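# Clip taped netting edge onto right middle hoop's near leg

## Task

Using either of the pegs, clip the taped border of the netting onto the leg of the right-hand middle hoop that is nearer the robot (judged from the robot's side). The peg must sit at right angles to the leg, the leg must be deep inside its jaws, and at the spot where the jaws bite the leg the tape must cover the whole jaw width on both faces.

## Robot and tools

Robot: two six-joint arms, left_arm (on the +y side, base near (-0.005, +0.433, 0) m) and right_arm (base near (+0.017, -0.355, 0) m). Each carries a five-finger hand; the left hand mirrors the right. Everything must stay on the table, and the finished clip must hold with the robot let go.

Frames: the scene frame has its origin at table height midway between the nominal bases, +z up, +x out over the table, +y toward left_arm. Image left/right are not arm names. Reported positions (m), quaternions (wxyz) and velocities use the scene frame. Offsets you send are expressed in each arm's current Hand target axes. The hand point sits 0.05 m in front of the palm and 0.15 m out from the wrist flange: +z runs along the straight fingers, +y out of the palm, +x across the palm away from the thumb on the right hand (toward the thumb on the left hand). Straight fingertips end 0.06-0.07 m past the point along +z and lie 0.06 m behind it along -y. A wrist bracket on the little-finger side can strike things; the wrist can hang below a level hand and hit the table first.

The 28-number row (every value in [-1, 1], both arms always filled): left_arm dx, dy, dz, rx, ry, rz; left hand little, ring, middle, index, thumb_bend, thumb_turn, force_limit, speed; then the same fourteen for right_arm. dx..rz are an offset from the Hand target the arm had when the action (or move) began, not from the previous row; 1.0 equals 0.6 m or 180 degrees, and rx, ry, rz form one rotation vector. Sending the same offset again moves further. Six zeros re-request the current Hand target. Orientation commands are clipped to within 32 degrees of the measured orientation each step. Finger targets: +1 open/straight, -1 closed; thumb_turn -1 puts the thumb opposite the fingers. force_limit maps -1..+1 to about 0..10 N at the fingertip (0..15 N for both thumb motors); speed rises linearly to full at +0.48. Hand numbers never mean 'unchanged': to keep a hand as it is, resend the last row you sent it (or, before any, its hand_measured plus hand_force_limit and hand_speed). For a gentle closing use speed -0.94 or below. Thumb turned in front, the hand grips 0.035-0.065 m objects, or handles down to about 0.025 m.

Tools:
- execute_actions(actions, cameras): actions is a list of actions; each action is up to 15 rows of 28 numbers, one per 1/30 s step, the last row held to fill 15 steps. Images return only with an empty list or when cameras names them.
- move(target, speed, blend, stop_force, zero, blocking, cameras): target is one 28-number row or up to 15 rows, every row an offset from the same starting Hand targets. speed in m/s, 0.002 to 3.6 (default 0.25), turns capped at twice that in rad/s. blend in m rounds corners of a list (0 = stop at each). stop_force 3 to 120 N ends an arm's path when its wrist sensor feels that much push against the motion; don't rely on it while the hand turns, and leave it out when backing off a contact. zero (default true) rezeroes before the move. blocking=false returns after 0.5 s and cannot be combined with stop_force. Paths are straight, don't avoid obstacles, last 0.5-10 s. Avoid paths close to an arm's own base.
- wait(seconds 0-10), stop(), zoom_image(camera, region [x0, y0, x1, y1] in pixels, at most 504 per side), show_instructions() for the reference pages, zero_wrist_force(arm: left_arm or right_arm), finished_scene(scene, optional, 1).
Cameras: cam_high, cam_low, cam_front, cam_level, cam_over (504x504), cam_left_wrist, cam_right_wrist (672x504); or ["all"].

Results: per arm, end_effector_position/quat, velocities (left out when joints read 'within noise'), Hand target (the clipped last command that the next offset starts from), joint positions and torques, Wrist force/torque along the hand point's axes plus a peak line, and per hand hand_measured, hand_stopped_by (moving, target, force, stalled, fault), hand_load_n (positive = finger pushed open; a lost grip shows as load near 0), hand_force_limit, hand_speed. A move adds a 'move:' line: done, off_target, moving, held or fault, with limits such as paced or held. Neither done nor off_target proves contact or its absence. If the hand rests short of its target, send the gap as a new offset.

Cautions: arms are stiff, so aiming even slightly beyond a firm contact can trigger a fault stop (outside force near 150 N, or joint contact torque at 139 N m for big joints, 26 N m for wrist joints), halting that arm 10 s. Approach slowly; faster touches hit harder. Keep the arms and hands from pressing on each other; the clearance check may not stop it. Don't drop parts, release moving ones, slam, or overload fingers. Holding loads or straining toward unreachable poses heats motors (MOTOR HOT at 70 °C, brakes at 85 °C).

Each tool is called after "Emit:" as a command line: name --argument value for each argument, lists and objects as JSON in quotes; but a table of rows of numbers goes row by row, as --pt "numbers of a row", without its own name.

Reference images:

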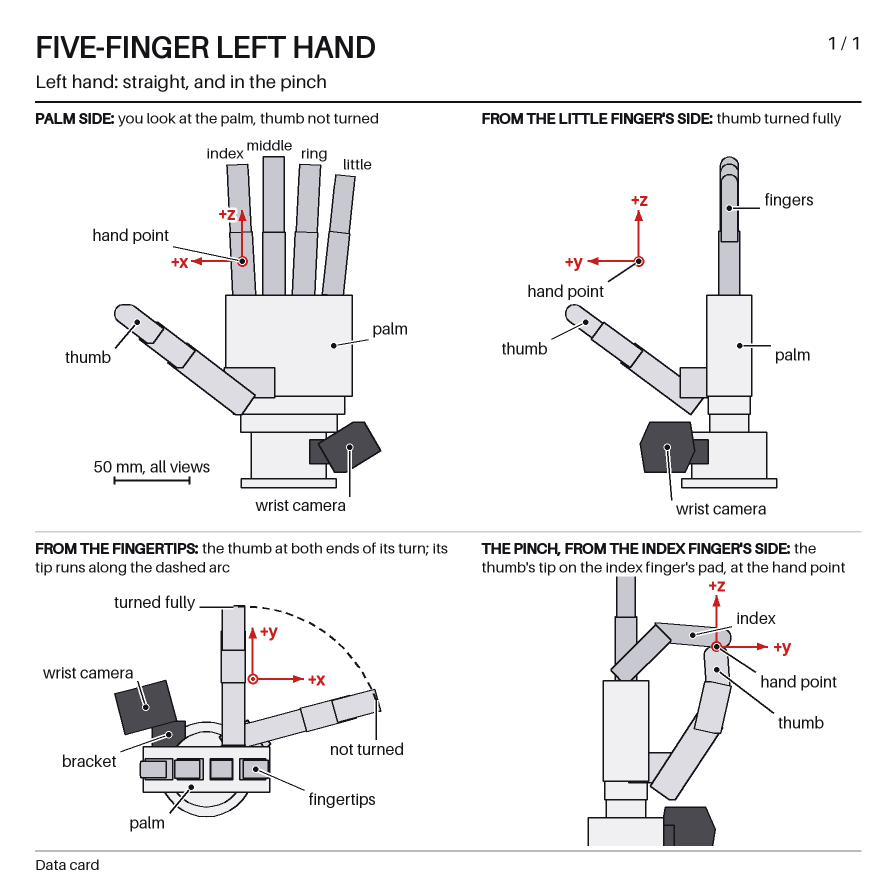

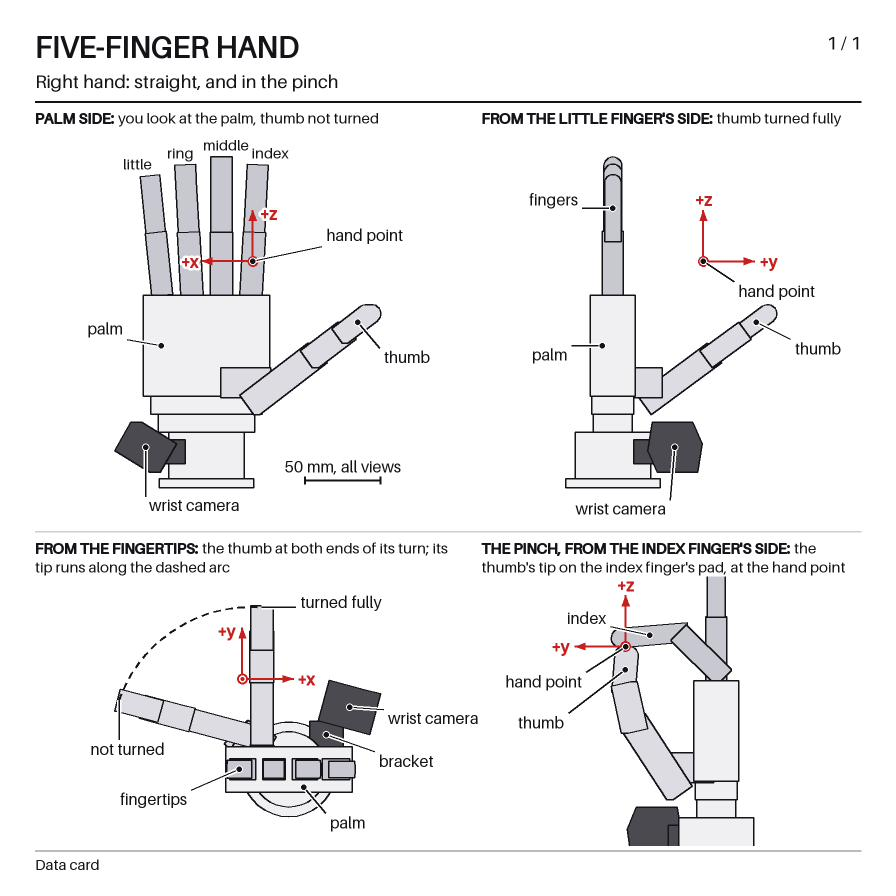

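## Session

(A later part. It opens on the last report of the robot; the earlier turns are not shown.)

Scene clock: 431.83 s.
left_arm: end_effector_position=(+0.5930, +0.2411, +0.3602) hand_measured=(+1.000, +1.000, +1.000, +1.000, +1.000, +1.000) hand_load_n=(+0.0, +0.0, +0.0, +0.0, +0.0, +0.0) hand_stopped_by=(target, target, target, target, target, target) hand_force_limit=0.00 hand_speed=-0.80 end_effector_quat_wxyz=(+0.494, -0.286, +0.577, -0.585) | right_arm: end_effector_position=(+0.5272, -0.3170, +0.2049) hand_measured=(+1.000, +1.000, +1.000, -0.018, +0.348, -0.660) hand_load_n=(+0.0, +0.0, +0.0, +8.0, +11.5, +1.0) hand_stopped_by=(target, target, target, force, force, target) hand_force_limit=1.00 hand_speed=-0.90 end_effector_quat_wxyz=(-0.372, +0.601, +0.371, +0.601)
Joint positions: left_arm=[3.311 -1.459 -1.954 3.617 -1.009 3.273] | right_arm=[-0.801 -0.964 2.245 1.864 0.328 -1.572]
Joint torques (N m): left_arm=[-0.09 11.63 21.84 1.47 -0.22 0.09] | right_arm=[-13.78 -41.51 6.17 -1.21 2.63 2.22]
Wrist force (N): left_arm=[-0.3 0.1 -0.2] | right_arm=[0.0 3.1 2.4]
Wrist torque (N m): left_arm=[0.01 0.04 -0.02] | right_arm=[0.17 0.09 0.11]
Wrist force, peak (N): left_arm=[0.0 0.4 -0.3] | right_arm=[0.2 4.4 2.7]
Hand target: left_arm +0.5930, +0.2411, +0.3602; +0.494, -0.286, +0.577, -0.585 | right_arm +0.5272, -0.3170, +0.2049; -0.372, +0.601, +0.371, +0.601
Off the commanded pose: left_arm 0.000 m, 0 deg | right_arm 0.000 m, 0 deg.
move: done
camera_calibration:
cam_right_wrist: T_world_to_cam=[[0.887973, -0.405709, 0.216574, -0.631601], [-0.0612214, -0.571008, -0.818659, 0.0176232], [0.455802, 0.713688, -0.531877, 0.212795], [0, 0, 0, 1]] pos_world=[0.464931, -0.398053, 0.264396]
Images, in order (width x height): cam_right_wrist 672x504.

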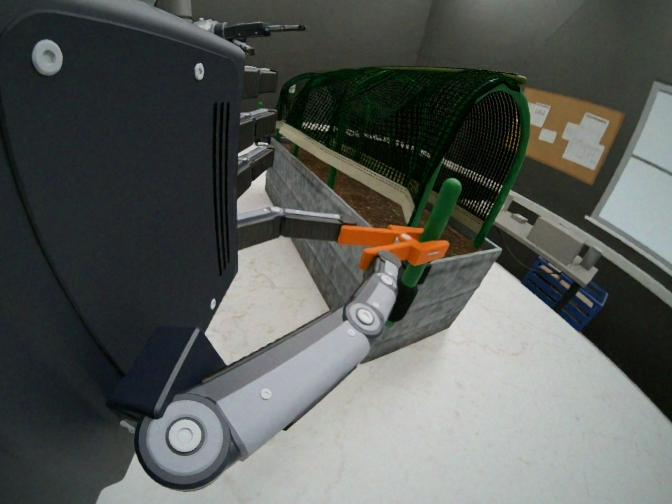

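Emit:
move --target '[0,0,0,0,0,0,1,1,1,1,1,1,0,-0.8,0,-0.0179,-0.0089,0,0,0,1,1,1,-0.1,0.25,-0.66,1.0,-0.9]' --cameras '["cam_right_wrist"]' --speed 0.02 --stop_force 10

Emit:
zoom_image --camera "cam_right_wrist" --region '[300, 170, 460, 310]'

Scene clock: 436.37 s.
left_arm: end_effector_position=(+0.5930, +0.2411, +0.3602) hand_measured=(+1.000, +1.000, +1.000, +1.000, +1.000, +1.000) hand_load_n=(+0.0, +0.0, +0.0, +0.0, +0.0, +0.0) hand_stopped_by=(target, target, target, target, target, target) hand_force_limit=0.00 hand_speed=-0.80 end_effector_quat_wxyz=(+0.494, -0.286, +0.577, -0.585) | right_arm: end_effector_position=(+0.5152, -0.3169, +0.2049) hand_measured=(+1.000, +1.000, +1.000, -0.018, +0.348, -0.660) hand_load_n=(+0.0, +0.0, +0.0, +12.0, +13.5, +0.0) hand_stopped_by=(target, target, target, force, force, target) hand_force_limit=1.00 hand_speed=-0.90 end_effector_quat_wxyz=(-0.372, +0.601, +0.371, +0.601)
Joint positions: left_arm=[3.311 -1.459 -1.954 3.617 -1.009 3.273] | right_arm=[-0.826 -0.974 2.276 1.842 0.353 -1.572]
Joint torques (N m): left_arm=[0.25 11.7 21.84 1.69 -0.14 0.13] | right_arm=[-14.61 -40.8 5.75 -0.97 2.26 2.25]
Wrist force (N): left_arm=[-0.1 0.3 0.1] | right_arm=[0.2 -0.5 -0.3]
Wrist torque (N m): left_arm=[0.04 0.02 -0.01] | right_arm=[0.07 0.05 0.07]
Wrist force, peak (N): left_arm=[0.1 0.6 -0.2] | right_arm=[0.0 3.3 2.5]
Hand target: left_arm +0.5930, +0.2411, +0.3602; +0.494, -0.286, +0.577, -0.585 | right_arm +0.5152, -0.3169, +0.2049; -0.372, +0.601, +0.371, +0.601
Off the commanded pose: left_arm 0.000 m, 0 deg | right_arm 0.000 m, 0 deg.
move: done
camera_calibration:
cam_right_wrist: T_world_to_cam=[[0.887973, -0.405709, 0.216574, -0.620905], [-0.0612214, -0.571008, -0.818659, 0.0169457], [0.455802, 0.713688, -0.531877, 0.218193], [0, 0, 0, 1]] pos_world=[0.452931, -0.397953, 0.264396]
Images, in order (width x height): cam_right_wrist 672x504.

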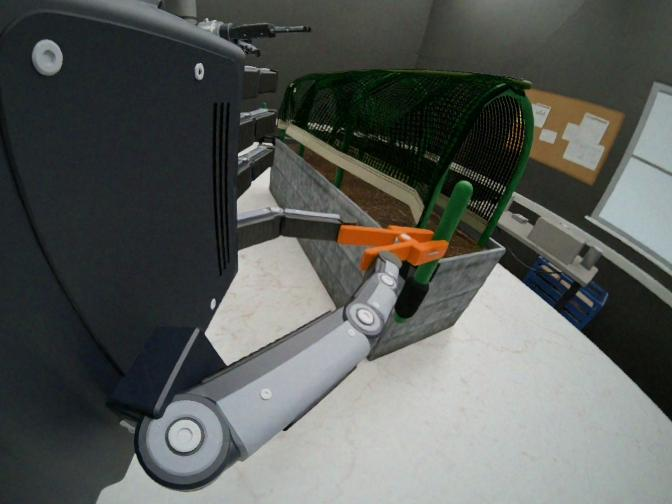

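Scaled by 3.150 from the camera's 672x504 image, which has a finer 960x720 frame.

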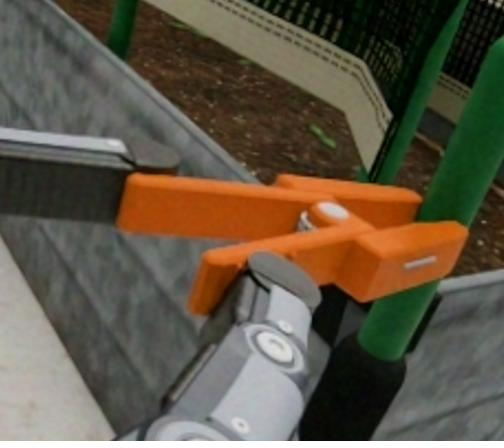

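Emit:
move --target '[0,0,0,0,0,0,1,1,1,1,1,1,0,-0.8,0,-0.0894,-0.0447,0,0,0,1,1,1,-0.1,0.25,-0.66,1.0,-0.9]' --cameras '["cam_right_wrist","cam_front","cam_low"]' --speed 0.08

Emit:
zoom_image --camera "cam_right_wrist" --region '[320, 190, 460, 290]'

Emit:
zoom_image --camera "cam_front" --region '[380, 220, 504, 340]'

Scene clock: 440.53 s.
left_arm: end_effector_position=(+0.5930, +0.2411, +0.3602) hand_measured=(+1.000, +1.000, +1.000, +1.000, +1.000, +1.000) hand_load_n=(+0.0, +0.0, +0.0, +0.0, +0.0, +0.0) hand_stopped_by=(target, target, target, target, target, target) hand_force_limit=0.00 hand_speed=-0.80 end_effector_quat_wxyz=(+0.494, -0.286, +0.577, -0.585) | right_arm: end_effector_position=(+0.4553, -0.3169, +0.2050) hand_measured=(+1.000, +1.000, +1.000, -0.018, +0.348, -0.660) hand_load_n=(+0.0, +0.0, +0.0, +13.0, +13.5, +0.0) hand_stopped_by=(target, target, target, force, force, target) hand_force_limit=1.00 hand_speed=-0.90 end_effector_quat_wxyz=(-0.372, +0.601, +0.371, +0.601) end_effector_velocity=(-0.001, +0.000, +0.000) end_effector_angular_velocity=(+0.002, +0.001, +0.002)
Joint positions: left_arm=[3.311 -1.459 -1.954 3.617 -1.009 3.273] | right_arm=[-0.974 -1.014 2.429 1.729 0.501 -1.571]
Joint velocities: left_arm=[within noise] | right_arm=[-0.003 0 0.002 0 0.005 0]
Joint torques (N m): left_arm=[-0.09 11.76 21.35 1.57 -0.2 0.06] | right_arm=[-12.26 -36.77 7.72 -0.69 2.41 2.28]
Wrist force (N): left_arm=[-0.1 0.2 -0.1] | right_arm=[0.3 0.2 -0.8]
Wrist torque (N m): left_arm=[0.03 0.01 -0.01] | right_arm=[0.00 0.04 0.01]
Wrist force, peak (N): left_arm=[0.2 -0.1 -0.5] | right_arm=[0.4 0.8 -0.7]
Hand target: left_arm +0.5930, +0.2411, +0.3602; +0.494, -0.286, +0.577, -0.585 | right_arm +0.4552, -0.3170, +0.2050; -0.372, +0.601, +0.371, +0.601
Off the commanded pose: left_arm 0.000 m, 0 deg | right_arm 0.000 m, 0 deg.
move: done
camera_calibration:
cam_right_wrist: T_world_to_cam=[[0.887973, -0.405709, 0.216574, -0.567825], [-0.0612214, -0.571008, -0.818659, 0.0133665], [0.455802, 0.713688, -0.531877, 0.245504], [0, 0, 0, 1]] pos_world=[0.393131, -0.397953, 0.264496]
Images, in order (width x height): cam_low 504x504, cam_front 504x504, cam_right_wrist 672x504.

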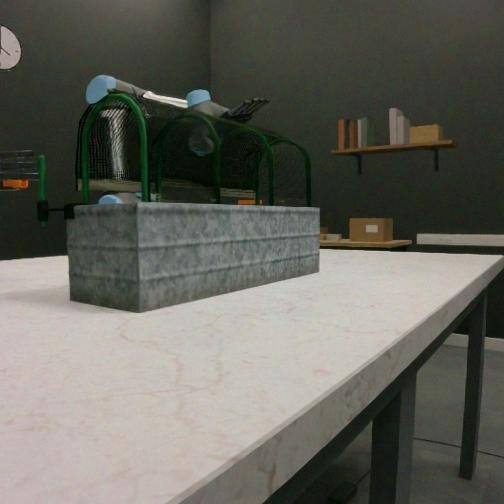

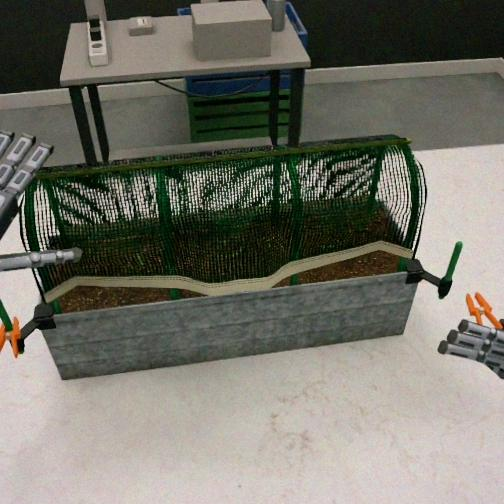

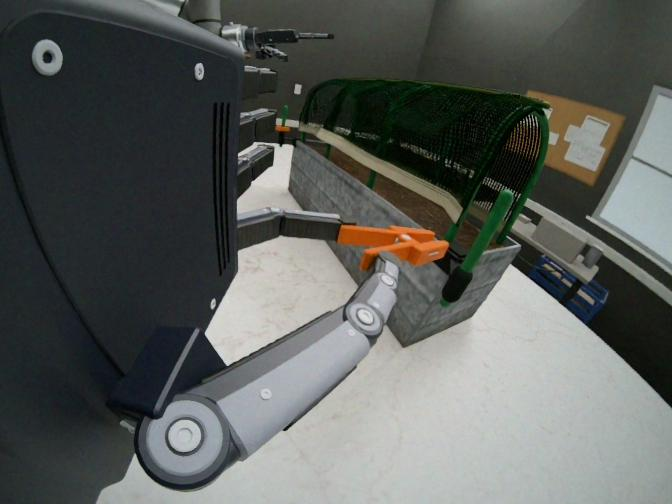

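Scaled by 3.600 from the camera's 672x504 image, which has a finer 960x720 frame.

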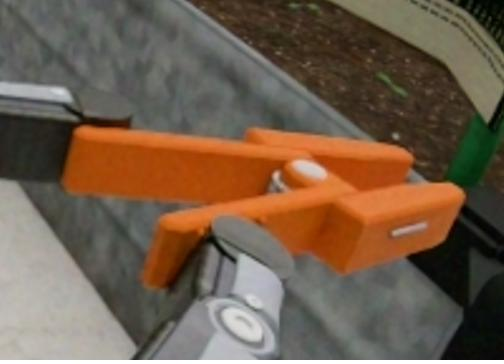

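Scaled by 4.065.

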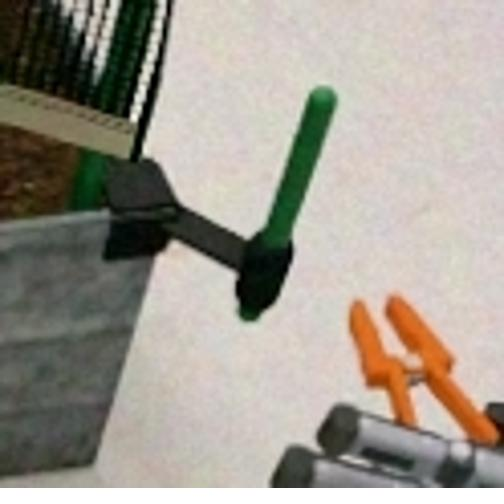

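Emit:
move --target '[0,0,0,0,0,0,1,1,1,1,1,1,0,-0.8,0,0,0,0,0,0,1,1,1,-0.1,0.2,-0.66,1.0,-0.92]' --cameras '["cam_right_wrist"]'

Emit:
zoom_image --camera "cam_right_wrist" --region '[320, 190, 460, 290]'

Scene clock: 491.50 s.
left_arm: end_effector_position=(+0.5930, +0.2411, +0.3602) hand_measured=(+1.000, +1.000, +1.000, +1.000, +1.000, +1.000) hand_load_n=(+0.0, +0.0, +0.0, +0.0, +0.0, +0.0) hand_stopped_by=(target, target, target, target, target, target) hand_force_limit=0.00 hand_speed=-0.80 end_effector_quat_wxyz=(+0.494, -0.286, +0.577, -0.585) | right_arm: end_effector_position=(+0.4552, -0.3170, +0.2050) hand_measured=(+1.000, +1.000, +1.000, -0.018, +0.214, -0.660) hand_load_n=(+0.0, +0.0, +0.0, +15.5, +15.0, +0.0) hand_stopped_by=(target, target, target, force, force, target) hand_force_limit=1.00 hand_speed=-0.92 end_effector_quat_wxyz=(-0.372, +0.601, +0.371, +0.601)
Joint positions: left_arm=[3.311 -1.459 -1.954 3.617 -1.009 3.273] | right_arm=[-0.974 -1.014 2.429 1.728 0.501 -1.571]
Joint torques (N m): left_arm=[-0.64 11.1 20.71 1.54 -0.2 0.09] | right_arm=[-13.51 -36.32 8.15 -0.64 2.33 2.1]
Wrist force (N): left_arm=[0.1 0.1 -0.1] | right_arm=[0.5 0.4 -0.8]
Wrist torque (N m): left_arm=[0.02 -0.02 0.00] | right_arm=[0.03 0.01 0.03]
Wrist force, peak (N): left_arm=[0.0 0.3 -0.6] | right_arm=[0.1 0.4 -1.0]
Hand target: left_arm +0.5930, +0.2411, +0.3602; +0.494, -0.286, +0.577, -0.585 | right_arm +0.4552, -0.3170, +0.2050; -0.372, +0.601, +0.371, +0.601
Off the commanded pose: left_arm 0.000 m, 0 deg | right_arm 0.000 m, 0 deg.
move: done
camera_calibration:
cam_right_wrist: T_world_to_cam=[[0.887973, -0.405709, 0.216574, -0.567777], [-0.0612214, -0.571008, -0.818659, 0.0133033], [0.455802, 0.713688, -0.531877, 0.245621], [0, 0, 0, 1]] pos_world=[0.393031, -0.398053, 0.264496]
Images, in order (width x height): cam_right_wrist 672x504.

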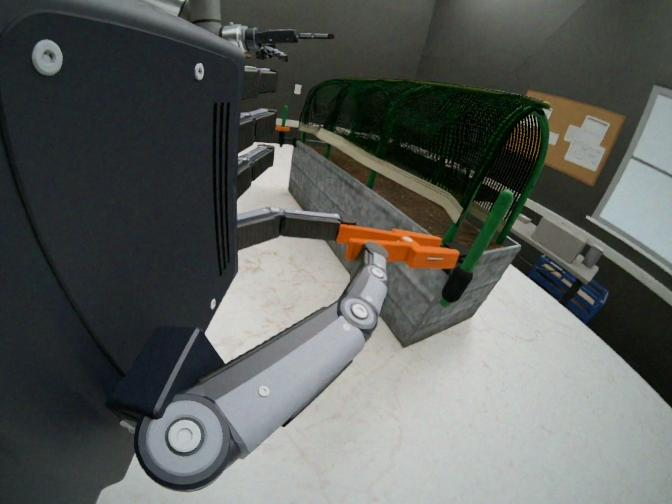

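Scaled by 3.600 from the camera's 672x504 image, which has a finer 960x720 frame.

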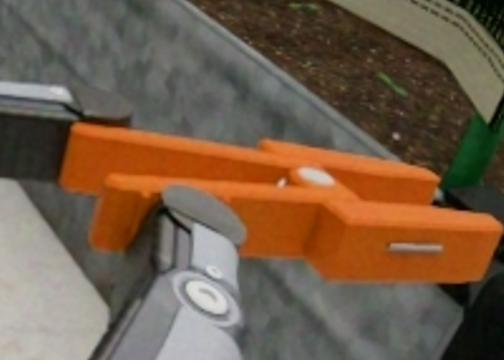

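Emit:
execute_actions --actions '[]'

Emit:
zoom_image --camera "cam_low" --region '[0, 130, 100, 230]'

Emit:
zoom_image --camera "cam_front" --region '[404, 240, 504, 340]'

Scene clock: 502.47 s.
left_arm: end_effector_position=(+0.5930, +0.2411, +0.3602) hand_measured=(+1.000, +1.000, +1.000, +1.000, +1.000, +1.000) hand_load_n=(+0.0, +0.0, +0.0, +0.0, +0.0, -0.5) hand_stopped_by=(target, target, target, target, target, target) hand_force_limit=0.00 hand_speed=-0.80 end_effector_quat_wxyz=(+0.494, -0.286, +0.577, -0.585) | right_arm: end_effector_position=(+0.4552, -0.3170, +0.2050) hand_measured=(+1.000, +1.000, +1.000, -0.018, +0.214, -0.660) hand_load_n=(+0.0, -0.5, +0.0, +15.5, +14.5, +0.0) hand_stopped_by=(target, target, target, force, force, target) hand_force_limit=1.00 hand_speed=-0.92 end_effector_quat_wxyz=(-0.372, +0.601, +0.371, +0.601)
Joint positions: left_arm=[3.311 -1.459 -1.954 3.617 -1.009 3.273] | right_arm=[-0.974 -1.014 2.429 1.728 0.501 -1.571]
Joint velocities: within noise
Joint torques (N m): left_arm=[0.03 10.76 22.17 1.57 -0.21 0.22] | right_arm=[-13.26 -37.18 8.06 -0.64 2.31 1.96]
Wrist force (N): left_arm=[0.0 0.0 -0.2] | right_arm=[0.2 0.2 -0.8]
Wrist torque (N m): left_arm=[0.01 0.00 0.00] | right_arm=[0.00 0.06 0.00]
Wrist force, peak (N): left_arm=[0.2 0.6 -0.2] | right_arm=[0.3 0.1 -1.1]
Hand target: left_arm +0.5930, +0.2411, +0.3602; +0.494, -0.286, +0.577, -0.585 | right_arm +0.4552, -0.3170, +0.2050; -0.372, +0.601, +0.371, +0.601
Off the commanded pose: left_arm 0.000 m, 0 deg | right_arm 0.000 m, 0 deg.
camera_calibration:
cam_right_wrist: T_world_to_cam=[[0.887973, -0.405709, 0.216574, -0.567777], [-0.0612214, -0.571008, -0.818659, 0.0133033], [0.455802, 0.713688, -0.531877, 0.245621], [0, 0, 0, 1]] pos_world=[0.393031, -0.398053, 0.264496]

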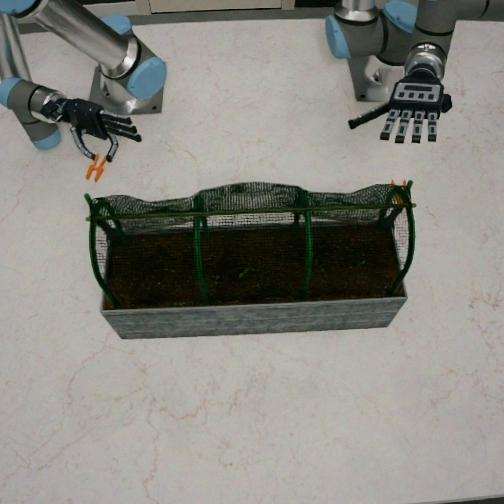

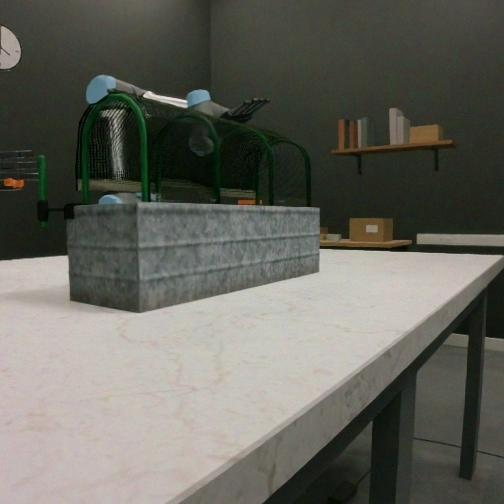

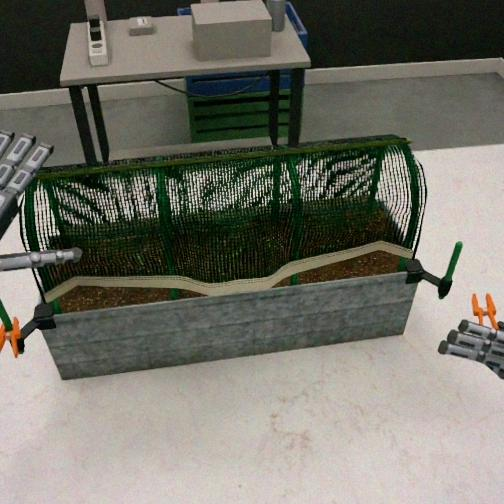

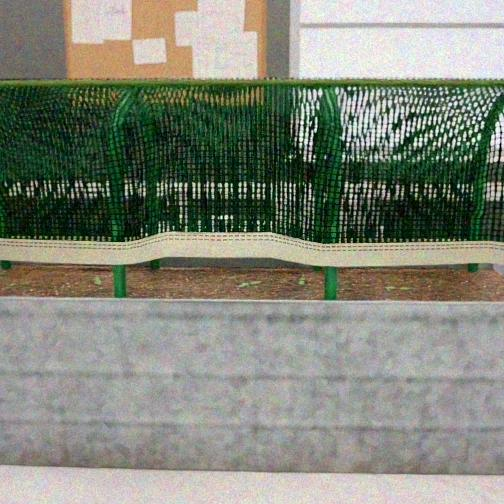

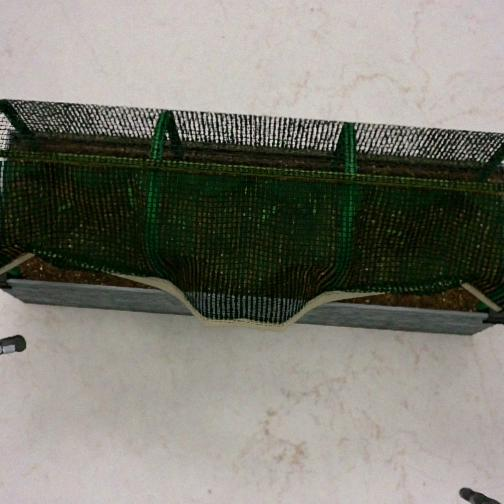

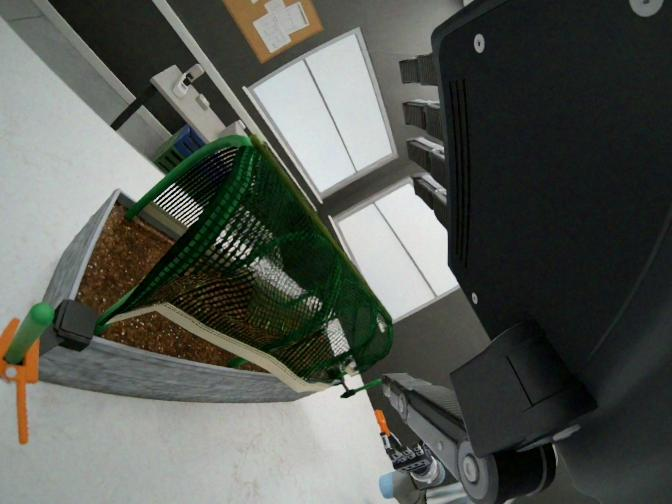

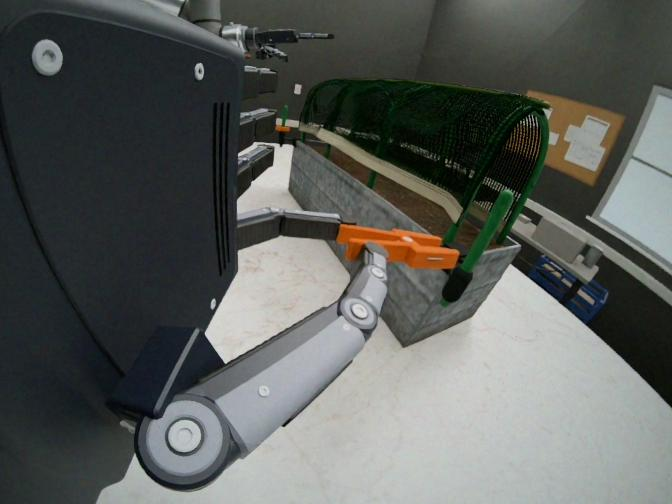

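Scaled by 5.040.

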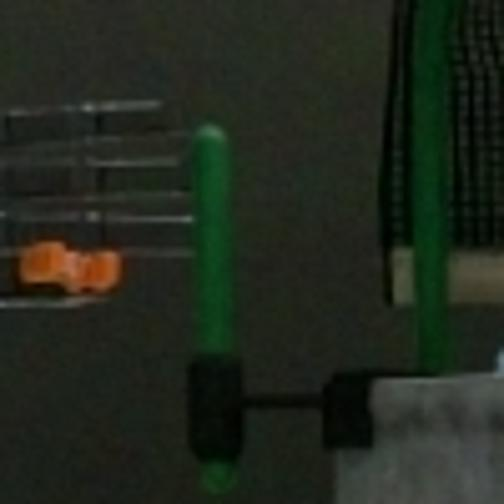

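Scaled by 5.040.

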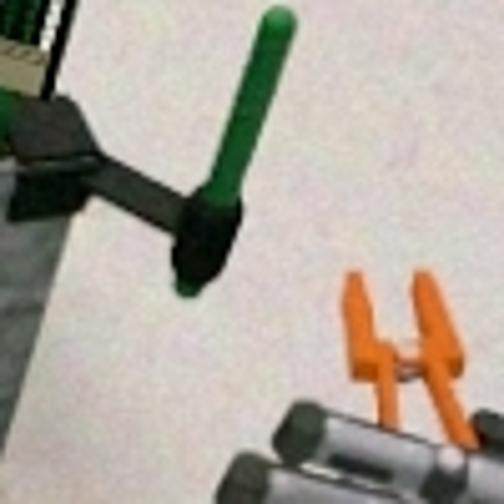

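Emit:
move --target '[0,0,0,0,0,0,1,1,1,1,1,1,0,-0.8,0.005,-0.1058,0.3978,0,0,0,1,1,1,-0.1,0.2,-0.66,1.0,-0.92]' --cameras '["all"]' --speed 0.12

Emit:
zoom_image --camera "cam_right_wrist" --region '[300, 160, 500, 310]'

Emit:
zoom_image --camera "cam_level" --region '[240, 200, 440, 350]'

Emit:
zoom_image --camera "cam_over" --region '[240, 240, 440, 400]'

Emit:
zoom_image --camera "cam_front" --region '[220, 220, 380, 360]'

Scene clock: 551.13 s.
left_arm: end_effector_position=(+0.5930, +0.2411, +0.3602) hand_measured=(+1.000, +1.000, +1.000, +1.000, +1.000, +1.000) hand_load_n=(+0.0, +0.0, +0.0, +0.0, -0.5, +0.0) hand_stopped_by=(target, target, target, target, target, target) hand_force_limit=0.00 hand_speed=-0.80 end_effector_quat_wxyz=(+0.494, -0.286, +0.577, -0.585) | right_arm: end_effector_position=(+0.5051, -0.0752, +0.2082) hand_measured=(+1.000, +1.000, +1.000, -0.018, +0.214, -0.660) hand_load_n=(+0.0, +0.0, +0.0, +15.5, +15.0, +0.0) hand_stopped_by=(target, target, target, force, force, target) hand_force_limit=1.00 hand_speed=-0.92 end_effector_quat_wxyz=(-0.372, +0.601, +0.371, +0.602)
Joint positions: left_arm=[3.311 -1.459 -1.954 3.617 -1.009 3.273] | right_arm=[-0.169 -1.013 2.378 1.774 -0.304 -1.567]
Joint torques (N m): left_arm=[-0.66 10.57 21.3 1.61 -0.28 0.22] | right_arm=[14.29 -19.32 -15.69 0.92 -2.37 -2.58]
Wrist force (N): left_arm=[0.1 0.1 0.0] | right_arm=[0.0 0.7 -0.7]
Wrist torque (N m): left_arm=[0.01 -0.01 0.01] | right_arm=[0.08 0.09 0.10]
Wrist force, peak (N): left_arm=[0.1 0.2 -0.5] | right_arm=[0.1 0.8 -1.3]
Hand target: left_arm +0.5930, +0.2411, +0.3602; +0.494, -0.286, +0.577, -0.585 | right_arm +0.5051, -0.0751, +0.2082; -0.372, +0.601, +0.371, +0.601
Off the commanded pose: left_arm 0.000 m, 0 deg | right_arm 0.000 m, 0 deg.
move: done
camera_calibration:
cam_right_wrist: T_world_to_cam=[[0.887979, -0.405719, 0.21653, -0.514583], [-0.0611946, -0.570891, -0.818742, 0.15707], [0.455794, 0.713775, -0.531767, 0.0520418], [0, 0, 0, 1]] pos_world=[0.442831, -0.156253, 0.267696]

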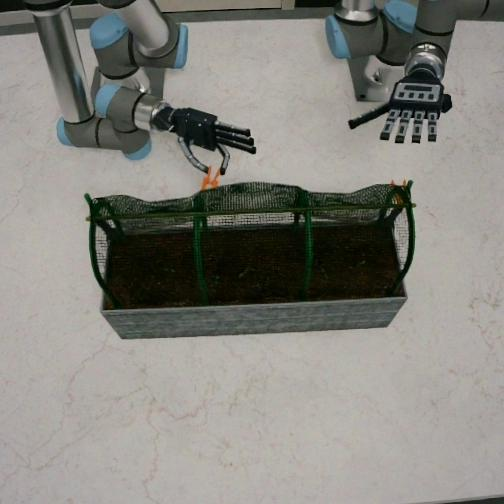

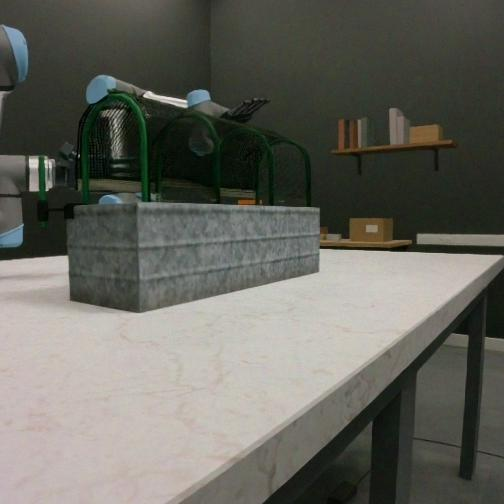

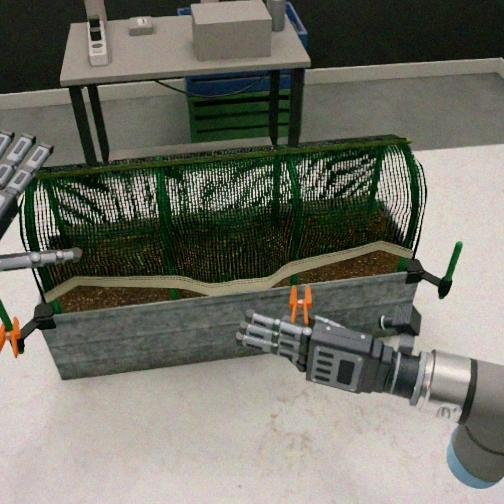

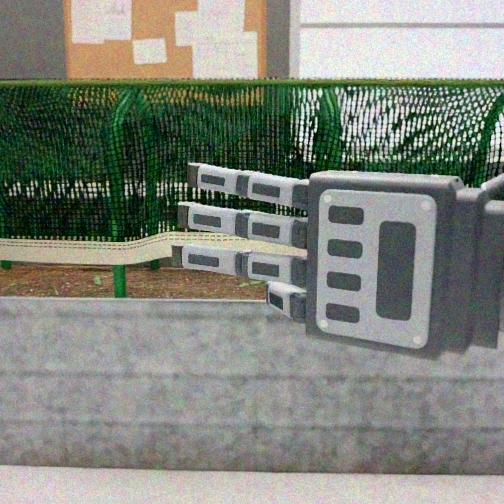

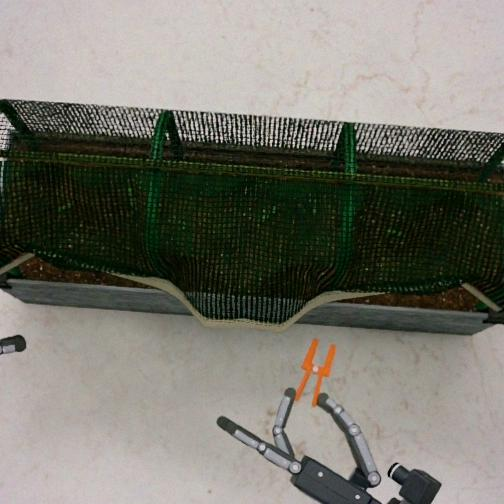

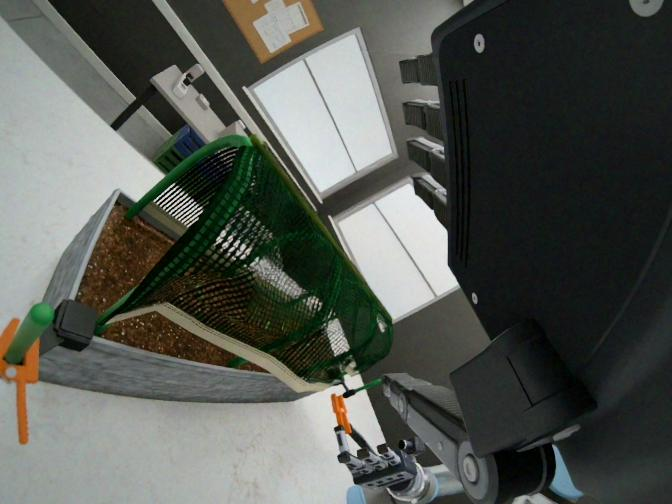

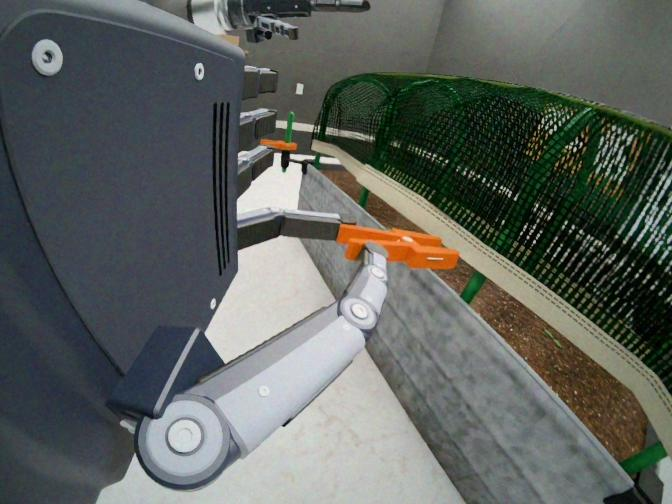

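Scaled by 2.520 from the camera's 672x504 image, which has a finer 960x720 frame.

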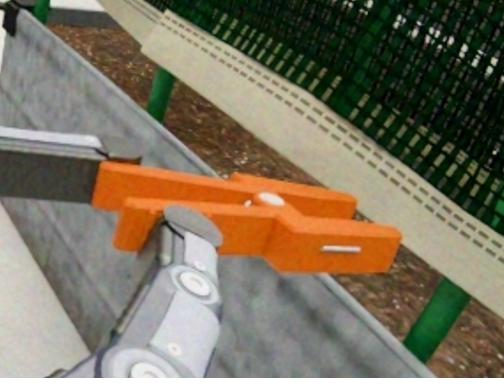

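Scaled by 2.520.

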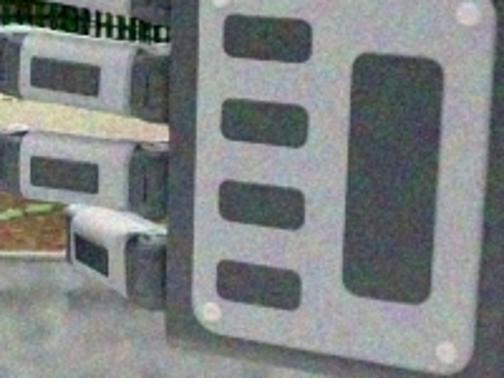

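Scaled by 2.520.

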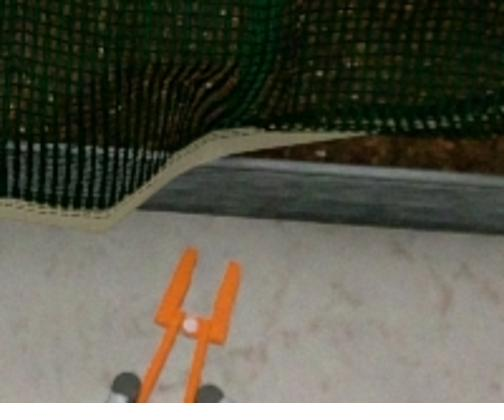

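Scaled by 3.150.

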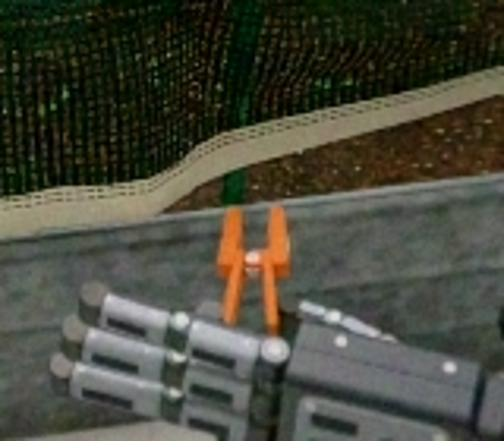

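Emit:
zoom_image --camera "cam_left_wrist" --region '[260, 330, 400, 450]'

Emit:
zoom_image --camera "cam_low" --region '[70, 140, 200, 230]'

Scaled by 3.600 from the camera's 672x504 image, which has a finer 960x720 frame.

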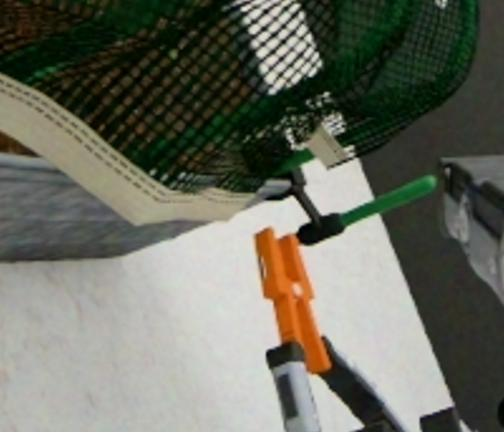

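Scaled by 3.877.

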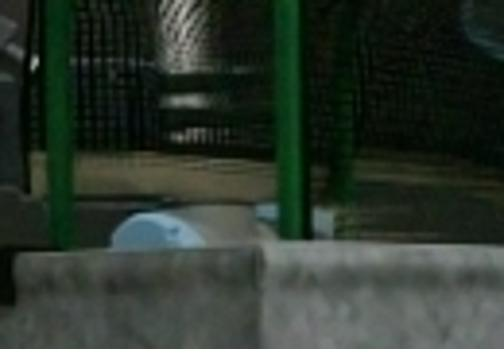

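Emit:
zoom_image --camera "cam_right_wrist" --region '[330, 210, 480, 290]'

Emit:
zoom_image --camera "cam_right_wrist" --region '[410, 220, 500, 290]'

Scaled by 3.360 from the camera's 672x504 image, which has a finer 960x720 frame.

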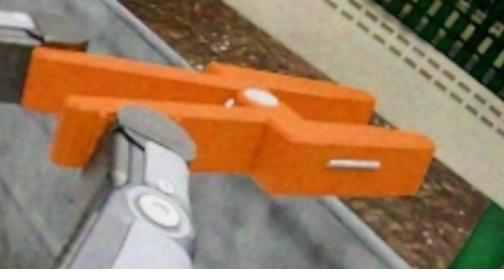

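Scaled by 5.600 from the camera's 672x504 image, which has a finer 960x720 frame.

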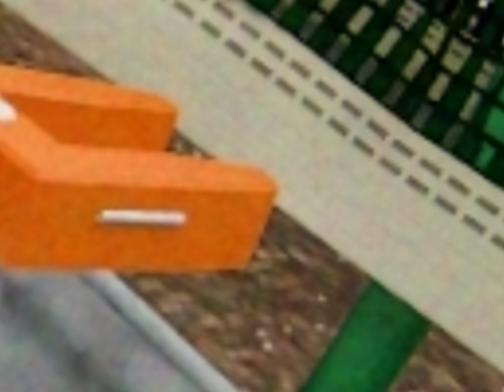

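Emit:
zoom_image --camera "cam_left_wrist" --region '[310, 380, 370, 440]'

Emit:
zoom_image --camera "cam_front" --region '[270, 240, 340, 320]'

Scaled by 8.400 from the camera's 672x504 image, which has a finer 960x720 frame.

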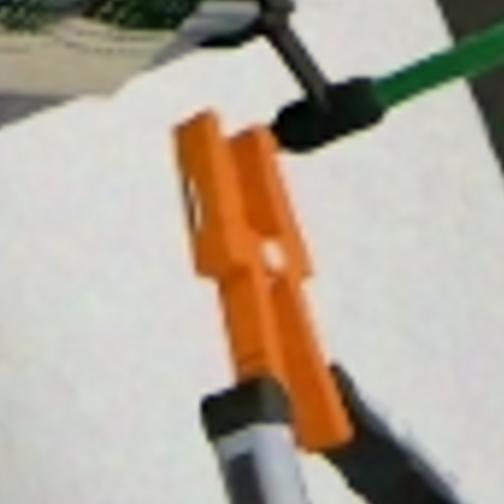

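Scaled by 6.300.

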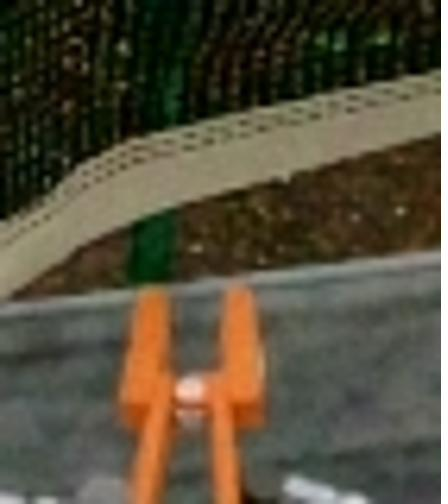

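Emit:
move --target '[0,0,0,0,0,0,1,1,1,1,1,1,0,-0.8,0,0.0207,0.0204,0,0.043,0.01124,1,1,1,-0.1,0.2,-0.66,1.0,-0.92]' --cameras '["cam_right_wrist","cam_left_wrist","cam_front","cam_over","cam_low"]' --speed 0.04

Emit:
zoom_image --camera "cam_left_wrist" --region '[300, 370, 370, 440]'

Emit:
zoom_image --camera "cam_right_wrist" --region '[400, 210, 500, 290]'

Emit:
zoom_image --camera "cam_front" --region '[260, 240, 340, 310]'

Emit:
zoom_image --camera "cam_over" --region '[280, 260, 380, 360]'

Scene clock: 666.50 s.
left_arm: end_effector_position=(+0.5930, +0.2411, +0.3602) hand_measured=(+1.000, +1.000, +1.000, +1.000, +1.000, +1.000) hand_load_n=(+0.0, +0.0, +0.0, +0.0, +0.0, -0.5) hand_stopped_by=(target, target, target, target, target, target) hand_force_limit=0.00 hand_speed=-0.80 end_effector_quat_wxyz=(+0.494, -0.286, +0.577, -0.585) | right_arm: end_effector_position=(+0.5217, -0.0697, +0.2082) hand_measured=(+1.000, +1.000, +1.000, -0.018, +0.214, -0.660) hand_load_n=(+0.0, +0.0, +0.0, +15.5, +14.5, +0.0) hand_stopped_by=(target, target, target, force, force, target) hand_force_limit=1.00 hand_speed=-0.92 end_effector_quat_wxyz=(-0.407, +0.566, +0.335, +0.634)
Joint positions: left_arm=[3.311 -1.459 -1.954 3.617 -1.009 3.273] | right_arm=[-0.151 -0.9 2.219 1.418 -0.351 -1.153]
Joint torques (N m): left_arm=[0.18 10.39 21.78 1.55 -0.02 0.11] | right_arm=[14.09 -22.24 -14.3 -1.24 -2.66 2.27]
Wrist force (N): left_arm=[-0.1 0.1 -0.2] | right_arm=[0.2 0.6 -1.0]
Wrist torque (N m): left_arm=[0.02 0.00 -0.01] | right_arm=[0.10 0.07 0.02]
Wrist force, peak (N): left_arm=[0.1 0.2 -0.6] | right_arm=[0.2 0.8 -1.1]
Hand target: left_arm +0.5930, +0.2411, +0.3602; +0.494, -0.286, +0.577, -0.585 | right_arm +0.5217, -0.0697, +0.2082; -0.407, +0.566, +0.335, +0.634
Off the commanded pose: left_arm 0.000 m, 0 deg | right_arm 0.000 m, 0 deg.
move: done
camera_calibration:
cam_right_wrist: T_world_to_cam=[[0.882127, -0.4333, 0.184668, -0.51936], [-0.0367634, -0.454211, -0.890135, 0.171496], [0.469574, 0.778424, -0.416601, 0.0138705], [0, 0, 0, 1]] pos_world=[0.457933, -0.157941, 0.254342]
Images, in order (width x height): cam_low 504x504, cam_front 504x504, cam_over 504x504, cam_left_wrist 672x504, cam_right_wrist 672x504.

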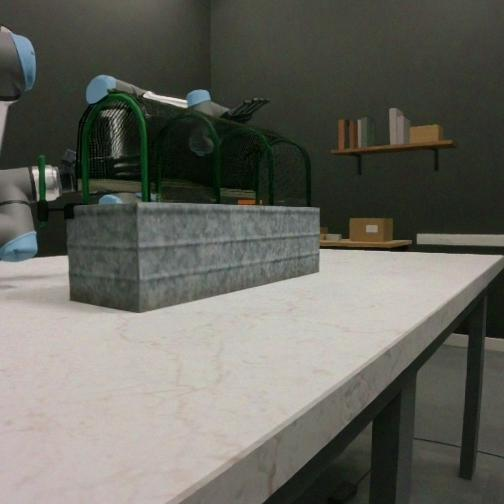

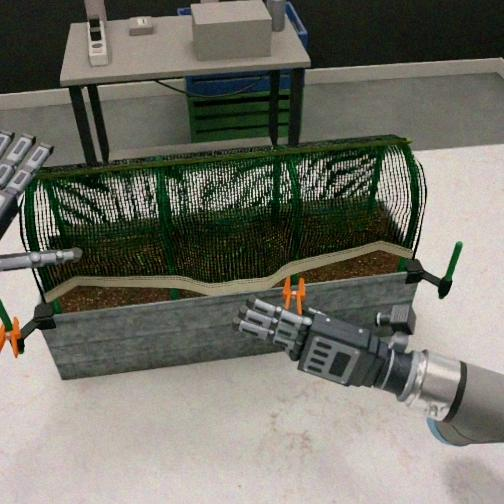

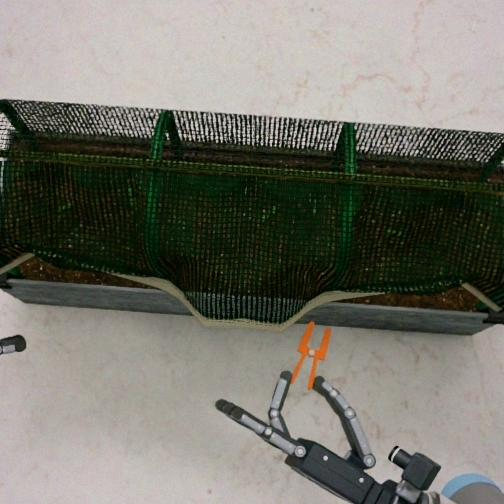

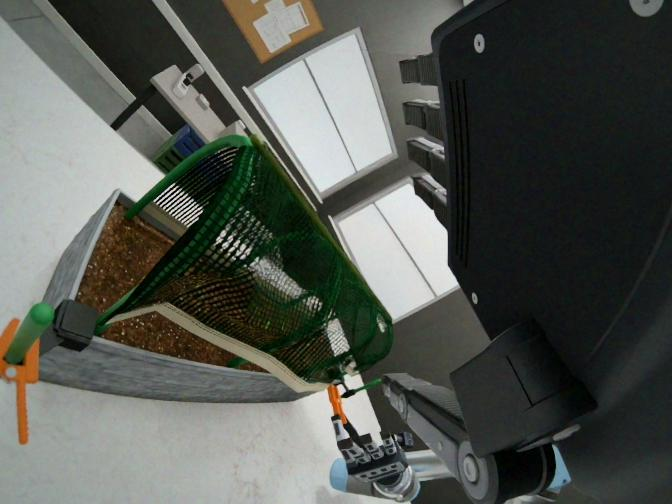

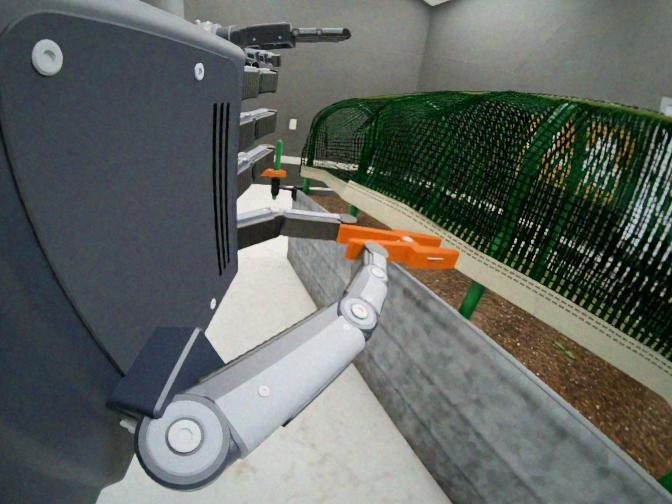

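Scaled by 7.200 from the camera's 672x504 image, which has a finer 960x720 frame.

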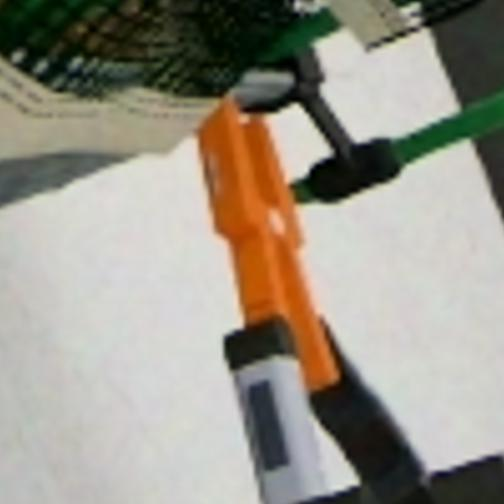

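Scaled by 5.040 from the camera's 672x504 image, which has a finer 960x720 frame.

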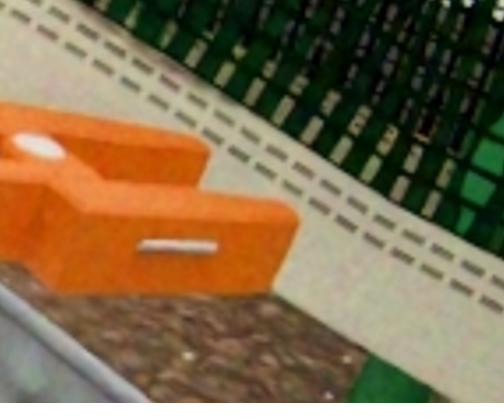

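Scaled by 6.300.

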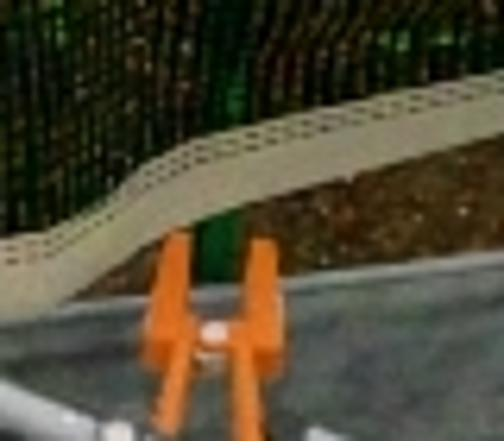

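Scaled by 5.040.

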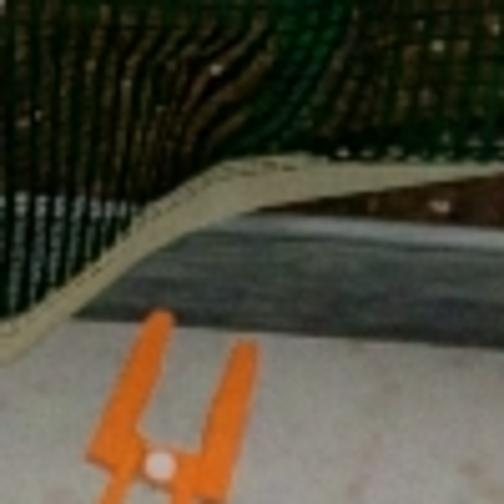

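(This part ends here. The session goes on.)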